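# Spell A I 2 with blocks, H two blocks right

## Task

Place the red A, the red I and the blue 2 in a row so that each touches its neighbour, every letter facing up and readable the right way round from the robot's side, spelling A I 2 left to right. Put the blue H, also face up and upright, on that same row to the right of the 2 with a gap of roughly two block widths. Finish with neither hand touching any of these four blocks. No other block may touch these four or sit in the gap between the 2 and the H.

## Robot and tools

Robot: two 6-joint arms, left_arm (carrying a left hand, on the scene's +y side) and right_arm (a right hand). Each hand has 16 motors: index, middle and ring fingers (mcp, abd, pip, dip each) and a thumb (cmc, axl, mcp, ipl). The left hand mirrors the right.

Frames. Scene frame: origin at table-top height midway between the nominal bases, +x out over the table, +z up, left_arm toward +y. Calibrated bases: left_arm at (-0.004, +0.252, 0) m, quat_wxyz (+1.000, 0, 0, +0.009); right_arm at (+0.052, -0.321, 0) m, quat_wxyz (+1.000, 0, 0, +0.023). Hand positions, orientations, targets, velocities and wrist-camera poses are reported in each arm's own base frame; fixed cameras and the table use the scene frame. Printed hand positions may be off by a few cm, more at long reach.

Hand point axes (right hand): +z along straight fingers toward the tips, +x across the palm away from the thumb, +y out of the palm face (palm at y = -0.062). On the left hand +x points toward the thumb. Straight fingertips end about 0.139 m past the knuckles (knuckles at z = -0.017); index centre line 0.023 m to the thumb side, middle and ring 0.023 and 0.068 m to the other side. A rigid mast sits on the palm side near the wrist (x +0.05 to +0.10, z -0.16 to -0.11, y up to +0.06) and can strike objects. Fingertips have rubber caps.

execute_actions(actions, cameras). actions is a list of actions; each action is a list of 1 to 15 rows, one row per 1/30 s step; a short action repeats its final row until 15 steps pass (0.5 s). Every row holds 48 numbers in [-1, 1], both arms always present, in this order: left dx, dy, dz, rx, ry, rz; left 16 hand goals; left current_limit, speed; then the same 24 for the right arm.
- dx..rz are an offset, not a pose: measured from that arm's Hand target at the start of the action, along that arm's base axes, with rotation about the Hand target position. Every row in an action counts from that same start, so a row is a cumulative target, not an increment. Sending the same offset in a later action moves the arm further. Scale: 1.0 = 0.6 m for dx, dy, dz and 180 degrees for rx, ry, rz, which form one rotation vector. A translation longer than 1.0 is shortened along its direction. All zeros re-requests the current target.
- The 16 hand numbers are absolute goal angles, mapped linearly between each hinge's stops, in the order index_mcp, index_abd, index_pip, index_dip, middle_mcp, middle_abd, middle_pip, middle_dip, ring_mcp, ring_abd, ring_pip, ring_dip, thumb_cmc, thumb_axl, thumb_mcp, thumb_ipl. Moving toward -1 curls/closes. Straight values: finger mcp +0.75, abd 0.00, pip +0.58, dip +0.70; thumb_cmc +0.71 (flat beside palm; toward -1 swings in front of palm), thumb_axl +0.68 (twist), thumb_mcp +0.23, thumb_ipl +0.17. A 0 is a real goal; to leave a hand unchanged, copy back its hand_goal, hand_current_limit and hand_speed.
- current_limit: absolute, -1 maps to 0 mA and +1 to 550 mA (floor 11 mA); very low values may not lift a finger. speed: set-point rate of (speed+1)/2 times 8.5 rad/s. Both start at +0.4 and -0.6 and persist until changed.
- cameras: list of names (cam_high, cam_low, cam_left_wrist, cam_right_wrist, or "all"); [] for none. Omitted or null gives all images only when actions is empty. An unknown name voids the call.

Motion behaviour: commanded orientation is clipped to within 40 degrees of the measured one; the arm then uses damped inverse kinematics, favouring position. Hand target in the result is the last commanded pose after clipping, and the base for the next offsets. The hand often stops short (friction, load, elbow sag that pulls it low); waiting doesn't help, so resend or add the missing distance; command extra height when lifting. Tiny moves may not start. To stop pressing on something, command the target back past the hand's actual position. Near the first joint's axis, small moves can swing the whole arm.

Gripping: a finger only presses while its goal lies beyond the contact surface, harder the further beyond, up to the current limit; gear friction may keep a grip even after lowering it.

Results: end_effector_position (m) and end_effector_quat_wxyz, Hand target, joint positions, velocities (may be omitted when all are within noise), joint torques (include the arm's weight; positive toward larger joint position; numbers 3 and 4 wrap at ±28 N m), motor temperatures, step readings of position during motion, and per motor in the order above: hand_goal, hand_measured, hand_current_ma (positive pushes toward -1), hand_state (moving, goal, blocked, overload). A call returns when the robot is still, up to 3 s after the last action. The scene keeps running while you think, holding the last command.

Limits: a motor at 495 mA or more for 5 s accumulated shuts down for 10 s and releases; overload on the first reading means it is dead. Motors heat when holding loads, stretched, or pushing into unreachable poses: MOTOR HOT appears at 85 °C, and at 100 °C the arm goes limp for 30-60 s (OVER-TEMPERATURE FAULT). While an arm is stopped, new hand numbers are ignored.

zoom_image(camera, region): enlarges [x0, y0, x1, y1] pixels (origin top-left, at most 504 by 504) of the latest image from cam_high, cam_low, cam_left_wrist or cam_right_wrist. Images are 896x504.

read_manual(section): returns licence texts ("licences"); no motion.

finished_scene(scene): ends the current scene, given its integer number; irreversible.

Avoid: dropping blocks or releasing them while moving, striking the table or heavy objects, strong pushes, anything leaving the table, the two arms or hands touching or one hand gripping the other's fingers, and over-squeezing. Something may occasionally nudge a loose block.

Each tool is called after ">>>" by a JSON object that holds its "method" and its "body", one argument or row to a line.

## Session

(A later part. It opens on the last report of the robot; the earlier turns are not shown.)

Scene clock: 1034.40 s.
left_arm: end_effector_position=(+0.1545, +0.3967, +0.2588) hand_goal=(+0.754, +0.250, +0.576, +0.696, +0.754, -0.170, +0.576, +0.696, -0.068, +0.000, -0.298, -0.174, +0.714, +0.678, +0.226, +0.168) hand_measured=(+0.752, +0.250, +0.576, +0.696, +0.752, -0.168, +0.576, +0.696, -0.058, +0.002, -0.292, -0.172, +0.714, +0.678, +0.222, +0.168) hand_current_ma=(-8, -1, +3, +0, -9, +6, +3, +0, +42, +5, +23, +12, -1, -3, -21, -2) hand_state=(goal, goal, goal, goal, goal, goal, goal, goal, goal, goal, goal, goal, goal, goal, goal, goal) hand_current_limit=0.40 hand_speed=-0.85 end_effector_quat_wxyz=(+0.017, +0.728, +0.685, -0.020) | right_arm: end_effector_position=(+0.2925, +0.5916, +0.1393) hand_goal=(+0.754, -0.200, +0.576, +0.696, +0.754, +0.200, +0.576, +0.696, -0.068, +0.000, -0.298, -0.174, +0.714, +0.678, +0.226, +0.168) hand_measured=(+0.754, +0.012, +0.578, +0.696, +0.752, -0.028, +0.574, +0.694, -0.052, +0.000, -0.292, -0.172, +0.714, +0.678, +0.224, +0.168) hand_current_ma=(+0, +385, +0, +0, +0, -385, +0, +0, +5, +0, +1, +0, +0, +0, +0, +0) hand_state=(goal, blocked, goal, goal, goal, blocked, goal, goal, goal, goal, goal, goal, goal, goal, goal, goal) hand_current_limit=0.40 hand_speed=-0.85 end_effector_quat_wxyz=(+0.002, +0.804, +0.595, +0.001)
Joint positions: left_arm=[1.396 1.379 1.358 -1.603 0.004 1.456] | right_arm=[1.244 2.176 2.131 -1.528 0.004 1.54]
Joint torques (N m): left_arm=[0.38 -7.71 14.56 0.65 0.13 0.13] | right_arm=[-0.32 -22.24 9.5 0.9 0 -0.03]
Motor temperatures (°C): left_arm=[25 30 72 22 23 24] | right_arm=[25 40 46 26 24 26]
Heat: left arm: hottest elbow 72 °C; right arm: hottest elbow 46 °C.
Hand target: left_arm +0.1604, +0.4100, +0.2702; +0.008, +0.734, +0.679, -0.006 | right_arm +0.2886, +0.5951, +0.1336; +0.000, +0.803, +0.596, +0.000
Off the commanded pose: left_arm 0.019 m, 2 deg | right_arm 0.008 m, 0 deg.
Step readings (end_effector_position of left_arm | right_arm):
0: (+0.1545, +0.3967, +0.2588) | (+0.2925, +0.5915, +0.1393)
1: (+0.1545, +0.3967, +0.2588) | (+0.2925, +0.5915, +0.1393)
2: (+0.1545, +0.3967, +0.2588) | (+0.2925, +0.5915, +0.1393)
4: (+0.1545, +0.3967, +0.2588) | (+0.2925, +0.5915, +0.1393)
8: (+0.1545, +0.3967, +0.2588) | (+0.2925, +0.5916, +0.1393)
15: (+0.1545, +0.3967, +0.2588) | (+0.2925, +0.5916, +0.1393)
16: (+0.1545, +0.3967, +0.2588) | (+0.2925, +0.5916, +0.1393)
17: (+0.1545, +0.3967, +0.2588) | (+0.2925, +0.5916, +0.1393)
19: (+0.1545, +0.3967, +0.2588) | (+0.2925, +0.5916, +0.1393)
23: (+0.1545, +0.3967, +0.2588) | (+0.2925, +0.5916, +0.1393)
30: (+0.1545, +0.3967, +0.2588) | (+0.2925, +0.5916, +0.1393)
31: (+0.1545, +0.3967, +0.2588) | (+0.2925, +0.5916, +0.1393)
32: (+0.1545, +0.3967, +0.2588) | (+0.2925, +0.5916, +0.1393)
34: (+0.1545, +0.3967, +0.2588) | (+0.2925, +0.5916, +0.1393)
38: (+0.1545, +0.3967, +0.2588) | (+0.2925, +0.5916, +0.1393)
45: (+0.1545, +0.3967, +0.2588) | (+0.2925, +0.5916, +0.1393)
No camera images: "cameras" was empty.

>>> {"method": "execute_actions", "body": {
  "actions": [
    [[0,0,0,0,0,0,0.754,0.25,0.576,0.696,0.754,-0.17,0.576,0.696,-0.068,0,-0.299,-0.174,0.714,0.678,0.226,0.168,0.4,-0.85,0.003,-0.003,0.05,0,0,0,0.754,-0.2,0.576,0.696,0.754,0.2,0.576,0.696,-0.068,0,-0.299,-0.174,0.714,0.678,0.226,0.168,0.4,-0.85]],
    [[0,0,0,0,0,0,0.754,0.25,0.576,0.696,0.754,-0.17,0.576,0.696,-0.068,0,-0.299,-0.174,0.714,0.678,0.226,0.168,0.4,-0.85,0.005,-0.005,0.045,0,0,0.06,0.754,-0.2,0.576,0.696,0.754,0.2,0.576,0.696,-0.068,0,-0.299,-0.174,0.714,0.678,0.226,0.168,0.4,-0.85]],
    [[0,0,0,0,0,0,0.754,0.25,0.576,0.696,0.754,-0.17,0.576,0.696,-0.068,0,-0.299,-0.174,0.714,0.678,0.226,0.168,0.4,-0.85,0.008,-0.006,0,0,0,0.1,0.754,-0.2,0.576,0.696,0.754,0.2,0.576,0.696,-0.068,0,-0.299,-0.174,0.714,0.678,0.226,0.168,0.4,-0.85]],
    [[0,0,0,0,0,0,0.754,0.25,0.576,0.696,0.754,-0.17,0.576,0.696,-0.068,0,-0.299,-0.174,0.714,0.678,0.226,0.168,0.4,-0.85,0.008,-0.008,0,0,0,0.11,0.754,-0.2,0.576,0.696,0.754,0.2,0.576,0.696,-0.068,0,-0.299,-0.174,0.714,0.678,0.226,0.168,0.4,-0.85]],
    [[0,0,0,0,0,0,0.754,0.25,0.576,0.696,0.754,-0.17,0.576,0.696,-0.068,0,-0.299,-0.174,0.714,0.678,0.226,0.168,0.4,-0.85,0.008,-0.008,0,0,0,0.11,0.754,-0.2,0.576,0.696,0.754,0.2,0.576,0.696,-0.068,0,-0.299,-0.174,0.714,0.678,0.226,0.168,0.4,-0.85]],
    [[0,0,0,0,0,0,0.754,0.25,0.576,0.696,0.754,-0.17,0.576,0.696,-0.068,0,-0.299,-0.174,0.714,0.678,0.226,0.168,0.4,-0.85,0.008,-0.006,0,0,0,0.11,0.754,-0.2,0.576,0.696,0.754,0.2,0.576,0.696,-0.068,0,-0.299,-0.174,0.714,0.678,0.226,0.168,0.4,-0.85]],
    [[0,0,0,0,0,0,0.754,0.25,0.576,0.696,0.754,-0.17,0.576,0.696,-0.068,0,-0.299,-0.174,0.714,0.678,0.226,0.168,0.4,-0.85,0.002,-0.002,0,0,0,0.089,0.754,-0.2,0.576,0.696,0.754,0.2,0.576,0.696,-0.068,0,-0.299,-0.174,0.714,0.678,0.226,0.168,0.4,-0.85]]
  ],
  "cameras": ["cam_high","cam_right_wrist"]
}}

>>> {"method": "zoom_image", "body": {
  "camera": "cam_high",
  "region": [440, 180, 600, 340]
}}

Scene clock: 1069.07 s.
left_arm: end_effector_position=(+0.1545, +0.3967, +0.2588) hand_goal=(+0.754, +0.250, +0.576, +0.696, +0.754, -0.170, +0.576, +0.696, -0.068, +0.000, -0.298, -0.174, +0.714, +0.678, +0.226, +0.168) hand_measured=(+0.752, +0.250, +0.576, +0.696, +0.752, -0.168, +0.576, +0.696, -0.058, +0.002, -0.292, -0.172, +0.714, +0.678, +0.222, +0.168) hand_current_ma=(-8, -1, +3, +0, -9, +6, +3, +0, +42, +5, +23, +12, -1, -3, -21, -2) hand_state=(goal, goal, goal, goal, goal, goal, goal, goal, goal, goal, goal, goal, goal, goal, goal, goal) hand_current_limit=0.40 hand_speed=-0.85 end_effector_quat_wxyz=(+0.017, +0.728, +0.685, -0.020) | right_arm: end_effector_position=(+0.3098, +0.5706, +0.1805) hand_goal=(+0.754, -0.200, +0.576, +0.696, +0.754, +0.200, +0.576, +0.696, -0.068, +0.000, -0.298, -0.174, +0.714, +0.678, +0.226, +0.168) hand_measured=(+0.756, +0.010, +0.578, +0.696, +0.748, -0.028, +0.574, +0.694, -0.052, +0.000, -0.292, -0.172, +0.714, +0.678, +0.222, +0.168) hand_current_ma=(+0, +385, +0, +0, -1, -385, +0, +0, +4, +0, +1, +0, +0, +0, +0, +0) hand_state=(goal, blocked, goal, goal, goal, blocked, goal, goal, goal, goal, goal, goal, goal, goal, goal, goal) hand_current_limit=0.40 hand_speed=-0.85 end_effector_quat_wxyz=(-0.004, +0.027, +1.000, -0.013)
Joint positions: left_arm=[1.396 1.379 1.358 -1.603 0.004 1.456] | right_arm=[1.048 1.847 1.727 -1.477 0.005 -0.469]
Joint torques (N m): left_arm=[0.32 -7.71 14.57 0.77 0.16 0.13] | right_arm=[-1.32 -19.19 10.25 1.05 -0.14 -0.18]
Motor temperatures (°C): left_arm=[25 30 72 22 23 24] | right_arm=[25 40 46 26 24 26]
Heat: left arm: hottest elbow 72 °C; right arm: hottest elbow 46 °C.
Hand target: left_arm +0.1604, +0.4100, +0.2702; +0.008, +0.734, +0.679, -0.006 | right_arm +0.3136, +0.5724, +0.1907; +0.000, +0.023, +1.000, +0.000
Off the commanded pose: left_arm 0.019 m, 2 deg | right_arm 0.011 m, 2 deg.
Step readings (end_effector_position of left_arm | right_arm):
0: (+0.1545, +0.3967, +0.2588) | (+0.2925, +0.5916, +0.1393)
1: (+0.1545, +0.3967, +0.2588) | (+0.2925, +0.5916, +0.1393)
2: (+0.1545, +0.3967, +0.2588) | (+0.2924, +0.5913, +0.1393)
4: (+0.1545, +0.3967, +0.2588) | (+0.2915, +0.5887, +0.1395)
8: (+0.1545, +0.3967, +0.2588) | (+0.2894, +0.5826, +0.1402)
15: (+0.1545, +0.3967, +0.2588) | (+0.2892, +0.5818, +0.1427)
16: (+0.1545, +0.3967, +0.2588) | (+0.2892, +0.5818, +0.1428)
17: (+0.1545, +0.3967, +0.2588) | (+0.2894, +0.5819, +0.1436)
19: (+0.1545, +0.3967, +0.2588) | (+0.2903, +0.5827, +0.1458)
23: (+0.1545, +0.3967, +0.2588) | (+0.2918, +0.5844, +0.1592)
30: (+0.1545, +0.3967, +0.2588) | (+0.2927, +0.5857, +0.1816)
31: (+0.1545, +0.3967, +0.2588) | (+0.2929, +0.5862, +0.1826)
32: (+0.1545, +0.3967, +0.2588) | (+0.2934, +0.5872, +0.1826)
34: (+0.1545, +0.3967, +0.2588) | (+0.2930, +0.5859, +0.1808)
38: (+0.1545, +0.3967, +0.2588) | (+0.2903, +0.5804, +0.1772)
45: (+0.1545, +0.3967, +0.2588) | (+0.2903, +0.5854, +0.1810)
46: (+0.1545, +0.3967, +0.2588) | (+0.2903, +0.5862, +0.1816)
47: (+0.1545, +0.3967, +0.2588) | (+0.2899, +0.5864, +0.1815)
49: (+0.1545, +0.3967, +0.2588) | (+0.2887, +0.5842, +0.1797)
53: (+0.1545, +0.3967, +0.2588) | (+0.2887, +0.5769, +0.1778)
60: (+0.1545, +0.3967, +0.2588) | (+0.2983, +0.5792, +0.1839)
61: (+0.1545, +0.3967, +0.2588) | (+0.2991, +0.5796, +0.1842)
62: (+0.1545, +0.3967, +0.2588) | (+0.2994, +0.5800, +0.1837)
64: (+0.1545, +0.3967, +0.2588) | (+0.2988, +0.5780, +0.1811)
68: (+0.1545, +0.3967, +0.2588) | (+0.2976, +0.5721, +0.1779)
75: (+0.1545, +0.3967, +0.2588) | (+0.3058, +0.5744, +0.1828)
76: (+0.1545, +0.3967, +0.2588) | (+0.3062, +0.5749, +0.1828)
77: (+0.1545, +0.3967, +0.2588) | (+0.3062, +0.5754, +0.1828)
79: (+0.1545, +0.3967, +0.2588) | (+0.3044, +0.5748, +0.1813)
83: (+0.1545, +0.3967, +0.2588) | (+0.3044, +0.5707, +0.1789)
90: (+0.1545, +0.3967, +0.2588) | (+0.3138, +0.5701, +0.1810)
91: (+0.1545, +0.3967, +0.2588) | (+0.3138, +0.5704, +0.1810)
92: (+0.1545, +0.3967, +0.2588) | (+0.3128, +0.5713, +0.1812)
94: (+0.1545, +0.3967, +0.2588) | (+0.3108, +0.5726, +0.1807)
98: (+0.1545, +0.3967, +0.2588) | (+0.3089, +0.5729, +0.1805)
105: (+0.1545, +0.3967, +0.2588) | (+0.3128, +0.5696, +0.1804)
Images, in order (width x height): cam_high 896x504, cam_right_wrist 896x504.

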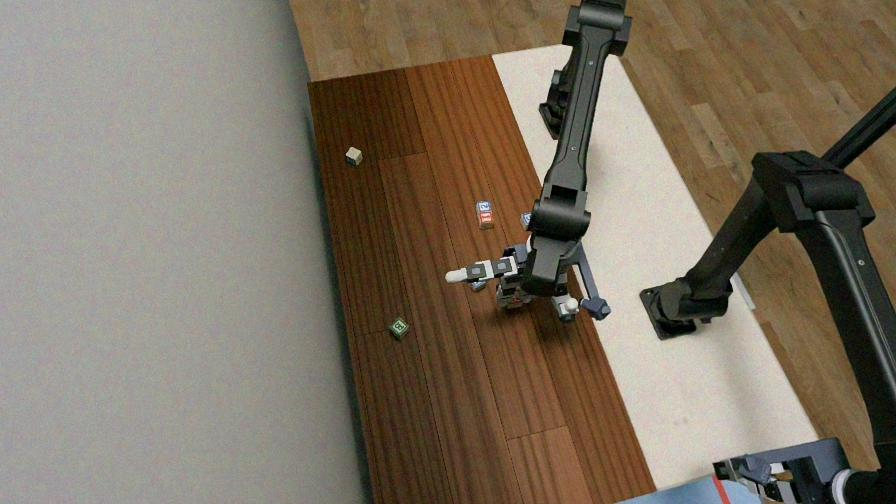

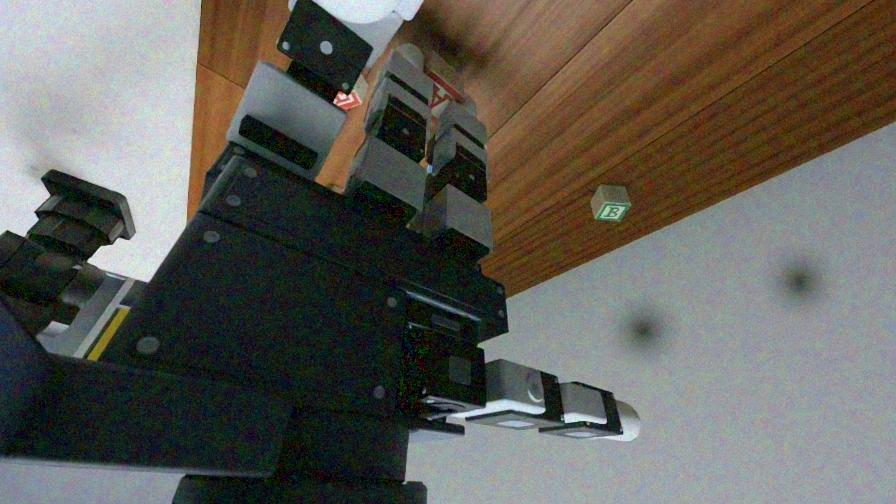

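Scaled by 3.150 from the camera's 896x504 image, which has a finer 1280x720 frame.

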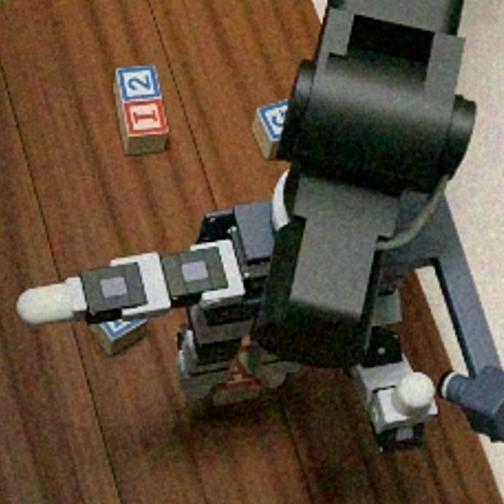

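>>> {"method": "execute_actions", "body": {
  "actions": [
    [[0,0,0,0,0,0,0.754,0.25,0.576,0.696,0.754,-0.17,0.576,0.696,-0.068,0,-0.299,-0.174,0.714,0.678,0.226,0.168,0.4,-0.85,0,0,-0.045,0,0,0,0.754,-0.2,0.576,0.696,0.754,0.2,0.576,0.696,-0.068,0,-0.299,-0.174,0.714,0.678,0.226,0.168,0.4,-0.85]],
    [[0,0,0,0,0,0,0.754,0.25,0.576,0.696,0.754,-0.17,0.576,0.696,-0.068,0,-0.299,-0.174,0.714,0.678,0.226,0.168,0.4,-0.85,0,0,-0.03,0,0,0,0.754,-0.2,0.576,0.696,0.754,0.2,0.576,0.696,-0.068,0,-0.299,-0.174,0.714,0.678,0.226,0.168,0.4,-0.85]],
    [[0,0,0,0,0,0,0.754,0.25,0.576,0.696,0.754,-0.17,0.576,0.696,-0.068,0,-0.299,-0.174,0.714,0.678,0.226,0.168,0.4,-0.85,0,0,-0.015,0,0,0,0.754,-0.2,0.576,0.696,0.754,0.2,0.576,0.696,-0.068,0,-0.299,-0.174,0.714,0.678,0.226,0.168,0.4,-0.85]]
  ],
  "cameras": ["cam_high","cam_right_wrist"]
}}

>>> {"method": "zoom_image", "body": {
  "camera": "cam_right_wrist",
  "region": [380, 0, 540, 160]
}}

Scene clock: 1085.57 s.
left_arm: end_effector_position=(+0.1545, +0.3967, +0.2588) hand_goal=(+0.754, +0.250, +0.576, +0.696, +0.754, -0.170, +0.576, +0.696, -0.068, +0.000, -0.298, -0.174, +0.714, +0.678, +0.226, +0.168) hand_measured=(+0.752, +0.250, +0.576, +0.696, +0.752, -0.168, +0.576, +0.696, -0.058, +0.002, -0.292, -0.172, +0.714, +0.678, +0.222, +0.168) hand_current_ma=(-8, -1, +3, +0, -9, +6, +3, +0, +42, +5, +23, +12, -1, -3, -21, -2) hand_state=(goal, goal, goal, goal, goal, goal, goal, goal, goal, goal, goal, goal, goal, goal, goal, goal) hand_current_limit=0.40 hand_speed=-0.85 end_effector_quat_wxyz=(+0.017, +0.728, +0.685, -0.020) | right_arm: end_effector_position=(+0.3103, +0.5723, +0.1463) hand_goal=(+0.754, -0.200, +0.576, +0.696, +0.754, +0.200, +0.576, +0.696, -0.068, +0.000, -0.298, -0.174, +0.714, +0.678, +0.226, +0.168) hand_measured=(+0.756, +0.010, +0.578, +0.696, +0.748, -0.028, +0.574, +0.694, -0.052, +0.000, -0.292, -0.172, +0.714, +0.678, +0.222, +0.168) hand_current_ma=(+0, +385, +0, +0, -1, -385, +0, +0, +4, +0, +1, +0, +0, +0, +0, +0) hand_state=(goal, blocked, goal, goal, goal, blocked, goal, goal, goal, goal, goal, goal, goal, goal, goal, goal) hand_current_limit=0.40 hand_speed=-0.85 end_effector_quat_wxyz=(+0.003, +0.026, +1.000, +0.002)
Joint positions: left_arm=[1.396 1.379 1.358 -1.603 0.004 1.456] | right_arm=[1.048 1.847 1.628 -1.346 0.004 -0.471]
Joint torques (N m): left_arm=[0.15 -7.41 14.58 0.68 0.13 0.13] | right_arm=[-1.32 -16.85 9.43 1.17 -0.16 -0.18]
Motor temperatures (°C): left_arm=[25 30 72 22 23 24] | right_arm=[25 38 46 26 24 26]
Heat: left arm: hottest elbow 72 °C; right arm: hottest elbow 46 °C.
Hand target: left_arm +0.1604, +0.4100, +0.2702; +0.008, +0.734, +0.679, -0.006 | right_arm +0.3137, +0.5724, +0.1366; +0.000, +0.023, +1.000, +0.000
Off the commanded pose: left_arm 0.019 m, 2 deg | right_arm 0.010 m, 1 deg.
Step readings (end_effector_position of left_arm | right_arm):
0: (+0.1545, +0.3967, +0.2588) | (+0.3098, +0.5707, +0.1805)
1: (+0.1545, +0.3967, +0.2588) | (+0.3099, +0.5708, +0.1805)
2: (+0.1545, +0.3967, +0.2588) | (+0.3103, +0.5717, +0.1800)
4: (+0.1545, +0.3967, +0.2588) | (+0.3114, +0.5736, +0.1769)
8: (+0.1545, +0.3967, +0.2588) | (+0.3102, +0.5719, +0.1666)
15: (+0.1545, +0.3967, +0.2588) | (+0.3101, +0.5718, +0.1634)
16: (+0.1545, +0.3967, +0.2588) | (+0.3101, +0.5719, +0.1633)
17: (+0.1545, +0.3967, +0.2588) | (+0.3105, +0.5725, +0.1628)
19: (+0.1545, +0.3967, +0.2588) | (+0.3111, +0.5736, +0.1604)
23: (+0.1545, +0.3967, +0.2588) | (+0.3100, +0.5718, +0.1530)
30: (+0.1545, +0.3967, +0.2588) | (+0.3100, +0.5718, +0.1513)
31: (+0.1545, +0.3967, +0.2588) | (+0.3101, +0.5720, +0.1514)
32: (+0.1545, +0.3967, +0.2588) | (+0.3103, +0.5723, +0.1513)
34: (+0.1545, +0.3967, +0.2588) | (+0.3107, +0.5730, +0.1504)
38: (+0.1545, +0.3967, +0.2588) | (+0.3103, +0.5723, +0.1470)
45: (+0.1545, +0.3967, +0.2588) | (+0.3103, +0.5723, +0.1462)
Images, in order (width x height): cam_high 896x504, cam_right_wrist 896x504.

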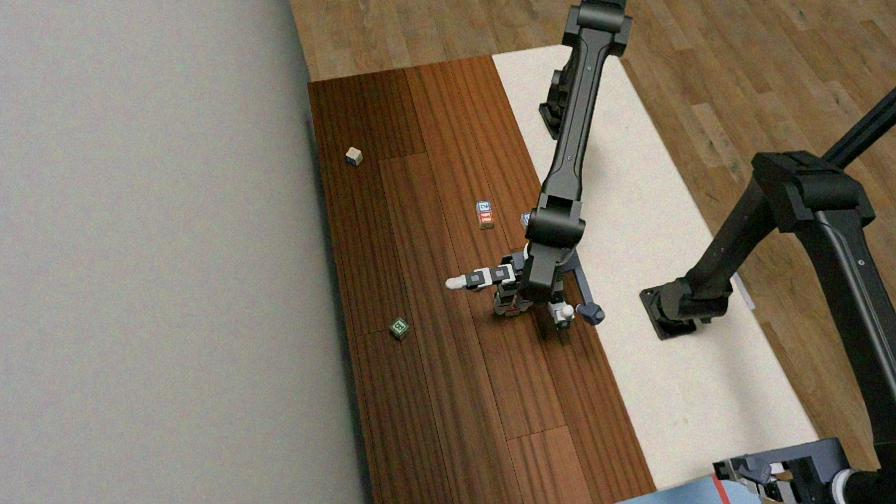

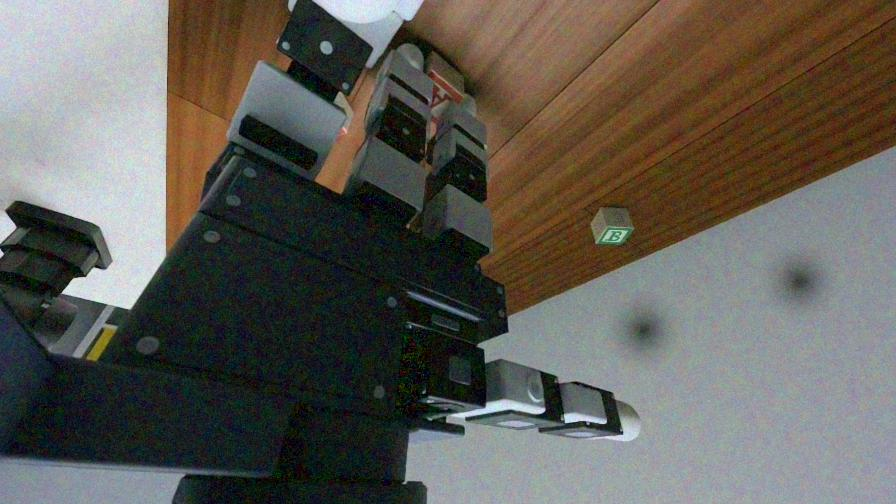

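Scaled by 3.150 from the camera's 896x504 image, which has a finer 1280x720 frame.

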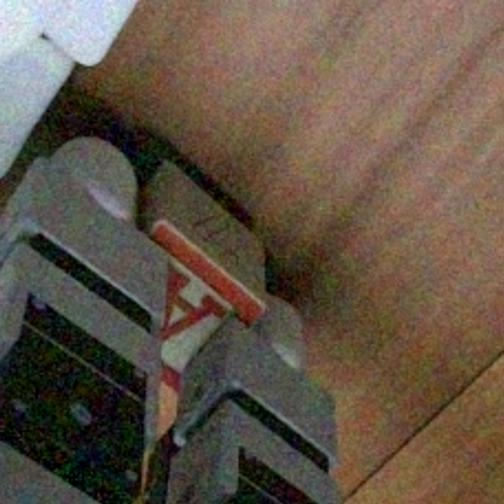

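>>> {"method": "execute_actions", "body": {
  "actions": [
    [[0,0,0,0,0,0,0.754,0.25,0.576,0.696,0.754,-0.17,0.576,0.696,-0.068,0,-0.299,-0.174,0.714,0.678,0.226,0.168,0.4,-0.85,0,0,-0.013,0,0,0,0.754,-0.2,0.576,0.696,0.754,0.2,0.576,0.696,-0.068,0,-0.299,-0.174,0.714,0.678,0.226,0.168,0.4,-0.85]],
    [[0,0,0,0,0,0,0.754,0.25,0.576,0.696,0.754,-0.17,0.576,0.696,-0.068,0,-0.299,-0.174,0.714,0.678,0.226,0.168,0.4,-0.85,0,0,0.005,0,0,0,0.754,-0.2,0.576,0.696,0.754,0.2,0.576,0.696,-0.068,0,-0.299,-0.174,0.714,0.678,0.226,0.168,0.4,-0.85]],
    [[0,0,0,0,0,0,0.754,0.25,0.576,0.696,0.754,-0.17,0.576,0.696,-0.068,0,-0.299,-0.174,0.714,0.678,0.226,0.168,0.4,-0.85,0,0,0,0,0,0,0.754,0.07,0.576,0.696,0.754,-0.08,0.576,0.696,-0.068,0,-0.299,-0.174,0.714,0.678,0.226,0.168,0.4,-0.85]],
    [[0,0,0,0,0,0,0.754,0.25,0.576,0.696,0.754,-0.17,0.576,0.696,-0.068,0,-0.299,-0.174,0.714,0.678,0.226,0.168,0.4,-0.85,0,0,0,0,0,0,0.754,0.2,0.576,0.696,0.754,-0.21,0.576,0.696,-0.068,0,-0.299,-0.174,0.714,0.678,0.226,0.168,0.4,-0.85]],
    [[0,0,0,0,0,0,0.754,0.25,0.576,0.696,0.754,-0.17,0.576,0.696,-0.068,0,-0.299,-0.174,0.714,0.678,0.226,0.168,0.4,-0.85,0.003,0.005,0.05,0,0,0,0.754,0.2,0.576,0.696,0.754,-0.21,0.576,0.696,-0.068,0,-0.299,-0.174,0.714,0.678,0.226,0.168,0.4,-0.85]],
    [[0,0,0,0,0,0,0.754,0.25,0.576,0.696,0.754,-0.17,0.576,0.696,-0.068,0,-0.299,-0.174,0.714,0.678,0.226,0.168,0.4,-0.85,0,0,0.08,0,0,-0.03,0.754,0.2,0.576,0.696,0.754,-0.21,0.576,0.696,-0.068,0,-0.299,-0.174,0.714,0.678,0.226,0.168,0.4,-0.85]],
    [[0,0,0,0,0,0,0.754,0.25,0.576,0.696,0.754,-0.17,0.576,0.696,-0.068,0,-0.299,-0.174,0.714,0.678,0.226,0.168,0.4,-0.85,0.034,-0.02,0,0,0,-0.11,0.754,0.2,0.576,0.696,0.754,-0.21,0.576,0.696,-0.068,0,-0.299,-0.174,0.714,0.678,0.226,0.168,0.4,-0.85]],
    [[0,0,0,0,0,0,0.754,0.25,0.576,0.696,0.754,-0.17,0.576,0.696,-0.068,0,-0.299,-0.174,0.714,0.678,0.226,0.168,0.4,-0.85,0.034,-0.035,0,0,0,-0.12,0.754,0.2,0.576,0.696,0.754,-0.21,0.576,0.696,-0.068,0,-0.299,-0.174,0.714,0.678,0.226,0.168,0.4,-0.85]],
    [[0,0,0,0,0,0,0.754,0.25,0.576,0.696,0.754,-0.17,0.576,0.696,-0.068,0,-0.299,-0.174,0.714,0.678,0.226,0.168,0.4,-0.85,0.03,-0.045,0,0,0,-0.12,0.754,0.2,0.576,0.696,0.754,-0.21,0.576,0.696,-0.068,0,-0.299,-0.174,0.714,0.678,0.226,0.168,0.4,-0.85]],
    [[0,0,0,0,0,0,0.754,0.25,0.576,0.696,0.754,-0.17,0.576,0.696,-0.068,0,-0.299,-0.174,0.714,0.678,0.226,0.168,0.4,-0.85,0.02,-0.03,0,0,0,-0.119,0.754,0.2,0.576,0.696,0.754,-0.21,0.576,0.696,-0.068,0,-0.299,-0.174,0.714,0.678,0.226,0.168,0.4,-0.85]]
  ],
  "cameras": ["cam_high","cam_right_wrist"]
}}

>>> {"method": "zoom_image", "body": {
  "camera": "cam_right_wrist",
  "region": [300, 20, 540, 180]
}}

>>> {"method": "zoom_image", "body": {
  "camera": "cam_high",
  "region": [440, 180, 600, 340]
}}

Scene clock: 1138.07 s.
left_arm: end_effector_position=(+0.1545, +0.3967, +0.2588) hand_goal=(+0.754, +0.250, +0.576, +0.696, +0.754, -0.170, +0.576, +0.696, -0.068, +0.000, -0.298, -0.174, +0.714, +0.678, +0.226, +0.168) hand_measured=(+0.752, +0.250, +0.576, +0.696, +0.752, -0.168, +0.576, +0.696, -0.058, +0.002, -0.292, -0.172, +0.714, +0.678, +0.222, +0.168) hand_current_ma=(-8, -1, +3, +0, -9, +6, +3, +0, +42, +5, +23, +12, -1, -3, -21, -2) hand_state=(goal, goal, goal, goal, goal, goal, goal, goal, goal, goal, goal, goal, goal, goal, goal, goal) hand_current_limit=0.40 hand_speed=-0.85 end_effector_quat_wxyz=(+0.017, +0.728, +0.685, -0.020) | right_arm: end_effector_position=(+0.3760, +0.4903, +0.2092) hand_goal=(+0.754, +0.200, +0.576, +0.696, +0.754, -0.210, +0.576, +0.696, -0.068, +0.000, -0.298, -0.174, +0.714, +0.678, +0.226, +0.168) hand_measured=(+0.754, +0.196, +0.578, +0.696, +0.750, -0.206, +0.574, +0.694, -0.052, +0.000, -0.292, -0.172, +0.714, +0.678, +0.222, +0.168) hand_current_ma=(+0, +0, +0, +0, +0, +0, +0, +0, +4, +0, +1, +0, +0, +0, +0, +0) hand_state=(goal, goal, goal, goal, goal, goal, goal, goal, goal, goal, goal, goal, goal, goal, goal, goal) hand_current_limit=0.40 hand_speed=-0.85 end_effector_quat_wxyz=(-0.001, +0.713, +0.701, -0.001)
Joint positions: left_arm=[1.396 1.379 1.358 -1.603 0.004 1.456] | right_arm=[1.055 1.904 1.88 -1.549 -0.004 1.073]
Joint torques (N m): left_arm=[0.26 -7.65 14.52 0.66 0.15 0.15] | right_arm=[-1.32 -16.26 14.13 0.08 0.32 0.05]
Motor temperatures (°C): left_arm=[25 30 72 22 23 24] | right_arm=[25 35 46 26 24 26]
Heat: left arm: hottest elbow 72 °C; right arm: hottest elbow 46 °C.
Hand target: left_arm +0.1604, +0.4100, +0.2702; +0.008, +0.734, +0.679, -0.006 | right_arm +0.3864, +0.4973, +0.2097; +0.000, +0.722, +0.692, +0.000
Off the commanded pose: left_arm 0.019 m, 2 deg | right_arm 0.012 m, 1 deg.
Step readings (end_effector_position of left_arm | right_arm):
0: (+0.1545, +0.3967, +0.2588) | (+0.3103, +0.5723, +0.1463)
1: (+0.1545, +0.3967, +0.2588) | (+0.3104, +0.5724, +0.1463)
2: (+0.1545, +0.3967, +0.2588) | (+0.3105, +0.5726, +0.1461)
4: (+0.1545, +0.3967, +0.2588) | (+0.3107, +0.5730, +0.1451)
8: (+0.1545, +0.3967, +0.2588) | (+0.3102, +0.5722, +0.1420)
15: (+0.1545, +0.3967, +0.2588) | (+0.3102, +0.5722, +0.1414)
16: (+0.1545, +0.3967, +0.2588) | (+0.3102, +0.5722, +0.1414)
17: (+0.1545, +0.3967, +0.2588) | (+0.3102, +0.5722, +0.1414)
19: (+0.1545, +0.3967, +0.2588) | (+0.3102, +0.5722, +0.1414)
23: (+0.1545, +0.3967, +0.2588) | (+0.3102, +0.5722, +0.1414)
30: (+0.1545, +0.3967, +0.2588) | (+0.3102, +0.5722, +0.1414)
31: (+0.1545, +0.3967, +0.2588) | (+0.3102, +0.5722, +0.1414)
32: (+0.1545, +0.3967, +0.2588) | (+0.3102, +0.5722, +0.1414)
34: (+0.1545, +0.3967, +0.2588) | (+0.3102, +0.5722, +0.1414)
38: (+0.1545, +0.3967, +0.2588) | (+0.3102, +0.5722, +0.1414)
45: (+0.1545, +0.3967, +0.2588) | (+0.3102, +0.5722, +0.1414)
46: (+0.1545, +0.3967, +0.2588) | (+0.3102, +0.5722, +0.1414)
47: (+0.1545, +0.3967, +0.2588) | (+0.3102, +0.5722, +0.1414)
49: (+0.1545, +0.3967, +0.2588) | (+0.3102, +0.5722, +0.1414)
53: (+0.1545, +0.3967, +0.2588) | (+0.3102, +0.5722, +0.1414)
60: (+0.1545, +0.3967, +0.2588) | (+0.3102, +0.5722, +0.1414)
61: (+0.1545, +0.3967, +0.2588) | (+0.3102, +0.5722, +0.1414)
62: (+0.1545, +0.3967, +0.2588) | (+0.3099, +0.5717, +0.1412)
64: (+0.1545, +0.3967, +0.2588) | (+0.3080, +0.5683, +0.1398)
68: (+0.1545, +0.3967, +0.2588) | (+0.3051, +0.5633, +0.1393)
75: (+0.1545, +0.3967, +0.2588) | (+0.3063, +0.5654, +0.1452)
76: (+0.1545, +0.3967, +0.2588) | (+0.3062, +0.5653, +0.1457)
77: (+0.1545, +0.3967, +0.2588) | (+0.3058, +0.5643, +0.1469)
79: (+0.1545, +0.3967, +0.2588) | (+0.3053, +0.5614, +0.1519)
83: (+0.1545, +0.3967, +0.2588) | (+0.3091, +0.5633, +0.1698)
90: (+0.1545, +0.3967, +0.2588) | (+0.3128, +0.5651, +0.1872)
91: (+0.1545, +0.3967, +0.2588) | (+0.3132, +0.5648, +0.1873)
92: (+0.1545, +0.3967, +0.2588) | (+0.3147, +0.5641, +0.1873)
94: (+0.1545, +0.3967, +0.2588) | (+0.3192, +0.5620, +0.1873)
98: (+0.1545, +0.3967, +0.2588) | (+0.3280, +0.5567, +0.1872)
105: (+0.1545, +0.3967, +0.2588) | (+0.3337, +0.5516, +0.1870)
106: (+0.1545, +0.3967, +0.2588) | (+0.3343, +0.5509, +0.1870)
107: (+0.1545, +0.3967, +0.2588) | (+0.3361, +0.5492, +0.1870)
109: (+0.1545, +0.3967, +0.2588) | (+0.3406, +0.5446, +0.1870)
113: (+0.1545, +0.3967, +0.2588) | (+0.3477, +0.5356, +0.1870)
120: (+0.1545, +0.3967, +0.2588) | (+0.3535, +0.5304, +0.1933)
121: (+0.1545, +0.3967, +0.2588) | (+0.3542, +0.5299, +0.1945)
122: (+0.1545, +0.3967, +0.2588) | (+0.3557, +0.5283, +0.1955)
124: (+0.1545, +0.3967, +0.2588) | (+0.3588, +0.5227, +0.1967)
128: (+0.1545, +0.3967, +0.2588) | (+0.3631, +0.5129, +0.1991)
135: (+0.1545, +0.3967, +0.2588) | (+0.3676, +0.5069, +0.2098)
136: (+0.1545, +0.3967, +0.2588) | (+0.3681, +0.5061, +0.2110)
137: (+0.1545, +0.3967, +0.2588) | (+0.3689, +0.5046, +0.2118)
139: (+0.1545, +0.3967, +0.2588) | (+0.3714, +0.5017, +0.2138)
143: (+0.1545, +0.3967, +0.2588) | (+0.3753, +0.4984, +0.2138)
150: (+0.1545, +0.3967, +0.2588) | (+0.3763, +0.4928, +0.2079)
Images, in order (width x height): cam_high 896x504, cam_right_wrist 896x504.

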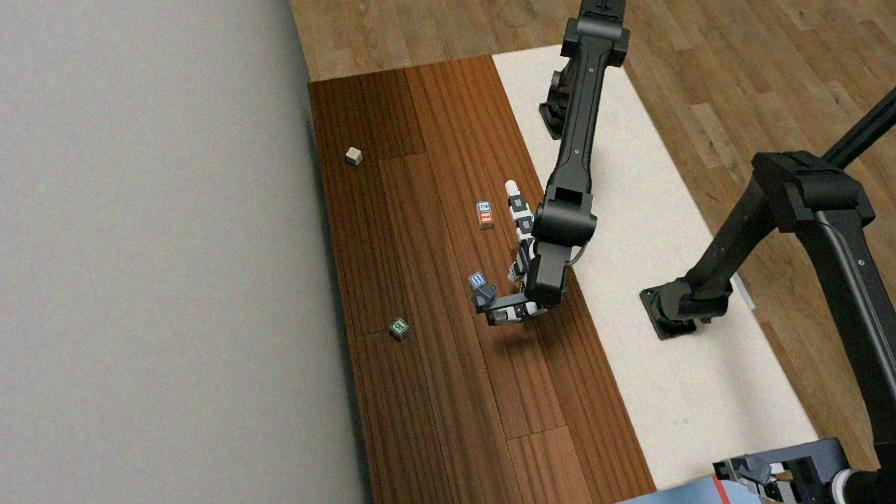

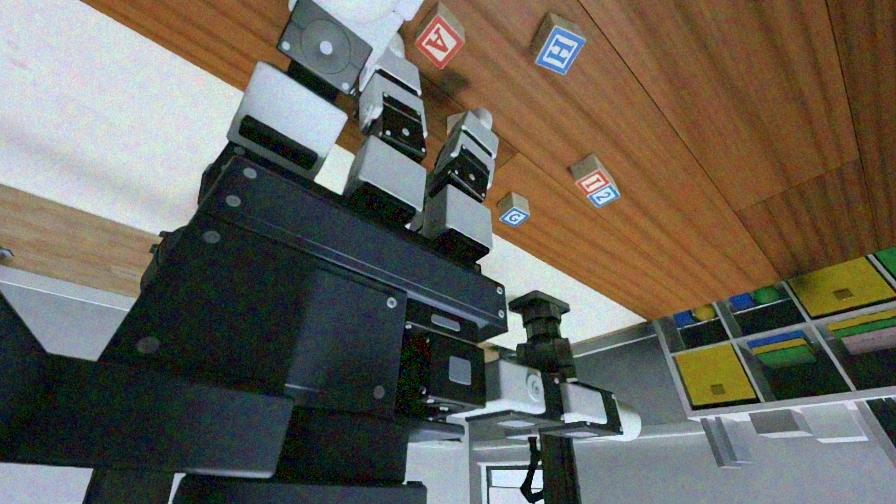

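Scaled by 2.100 from the camera's 896x504 image, which has a finer 1280x720 frame.

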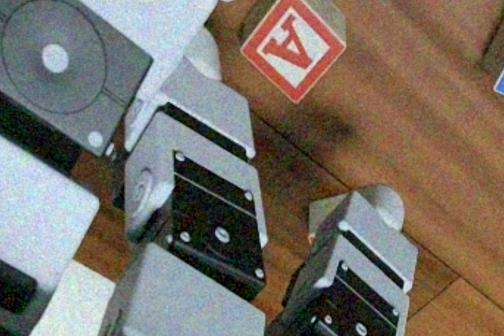

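Scaled by 3.150 from the camera's 896x504 image, which has a finer 1280x720 frame.

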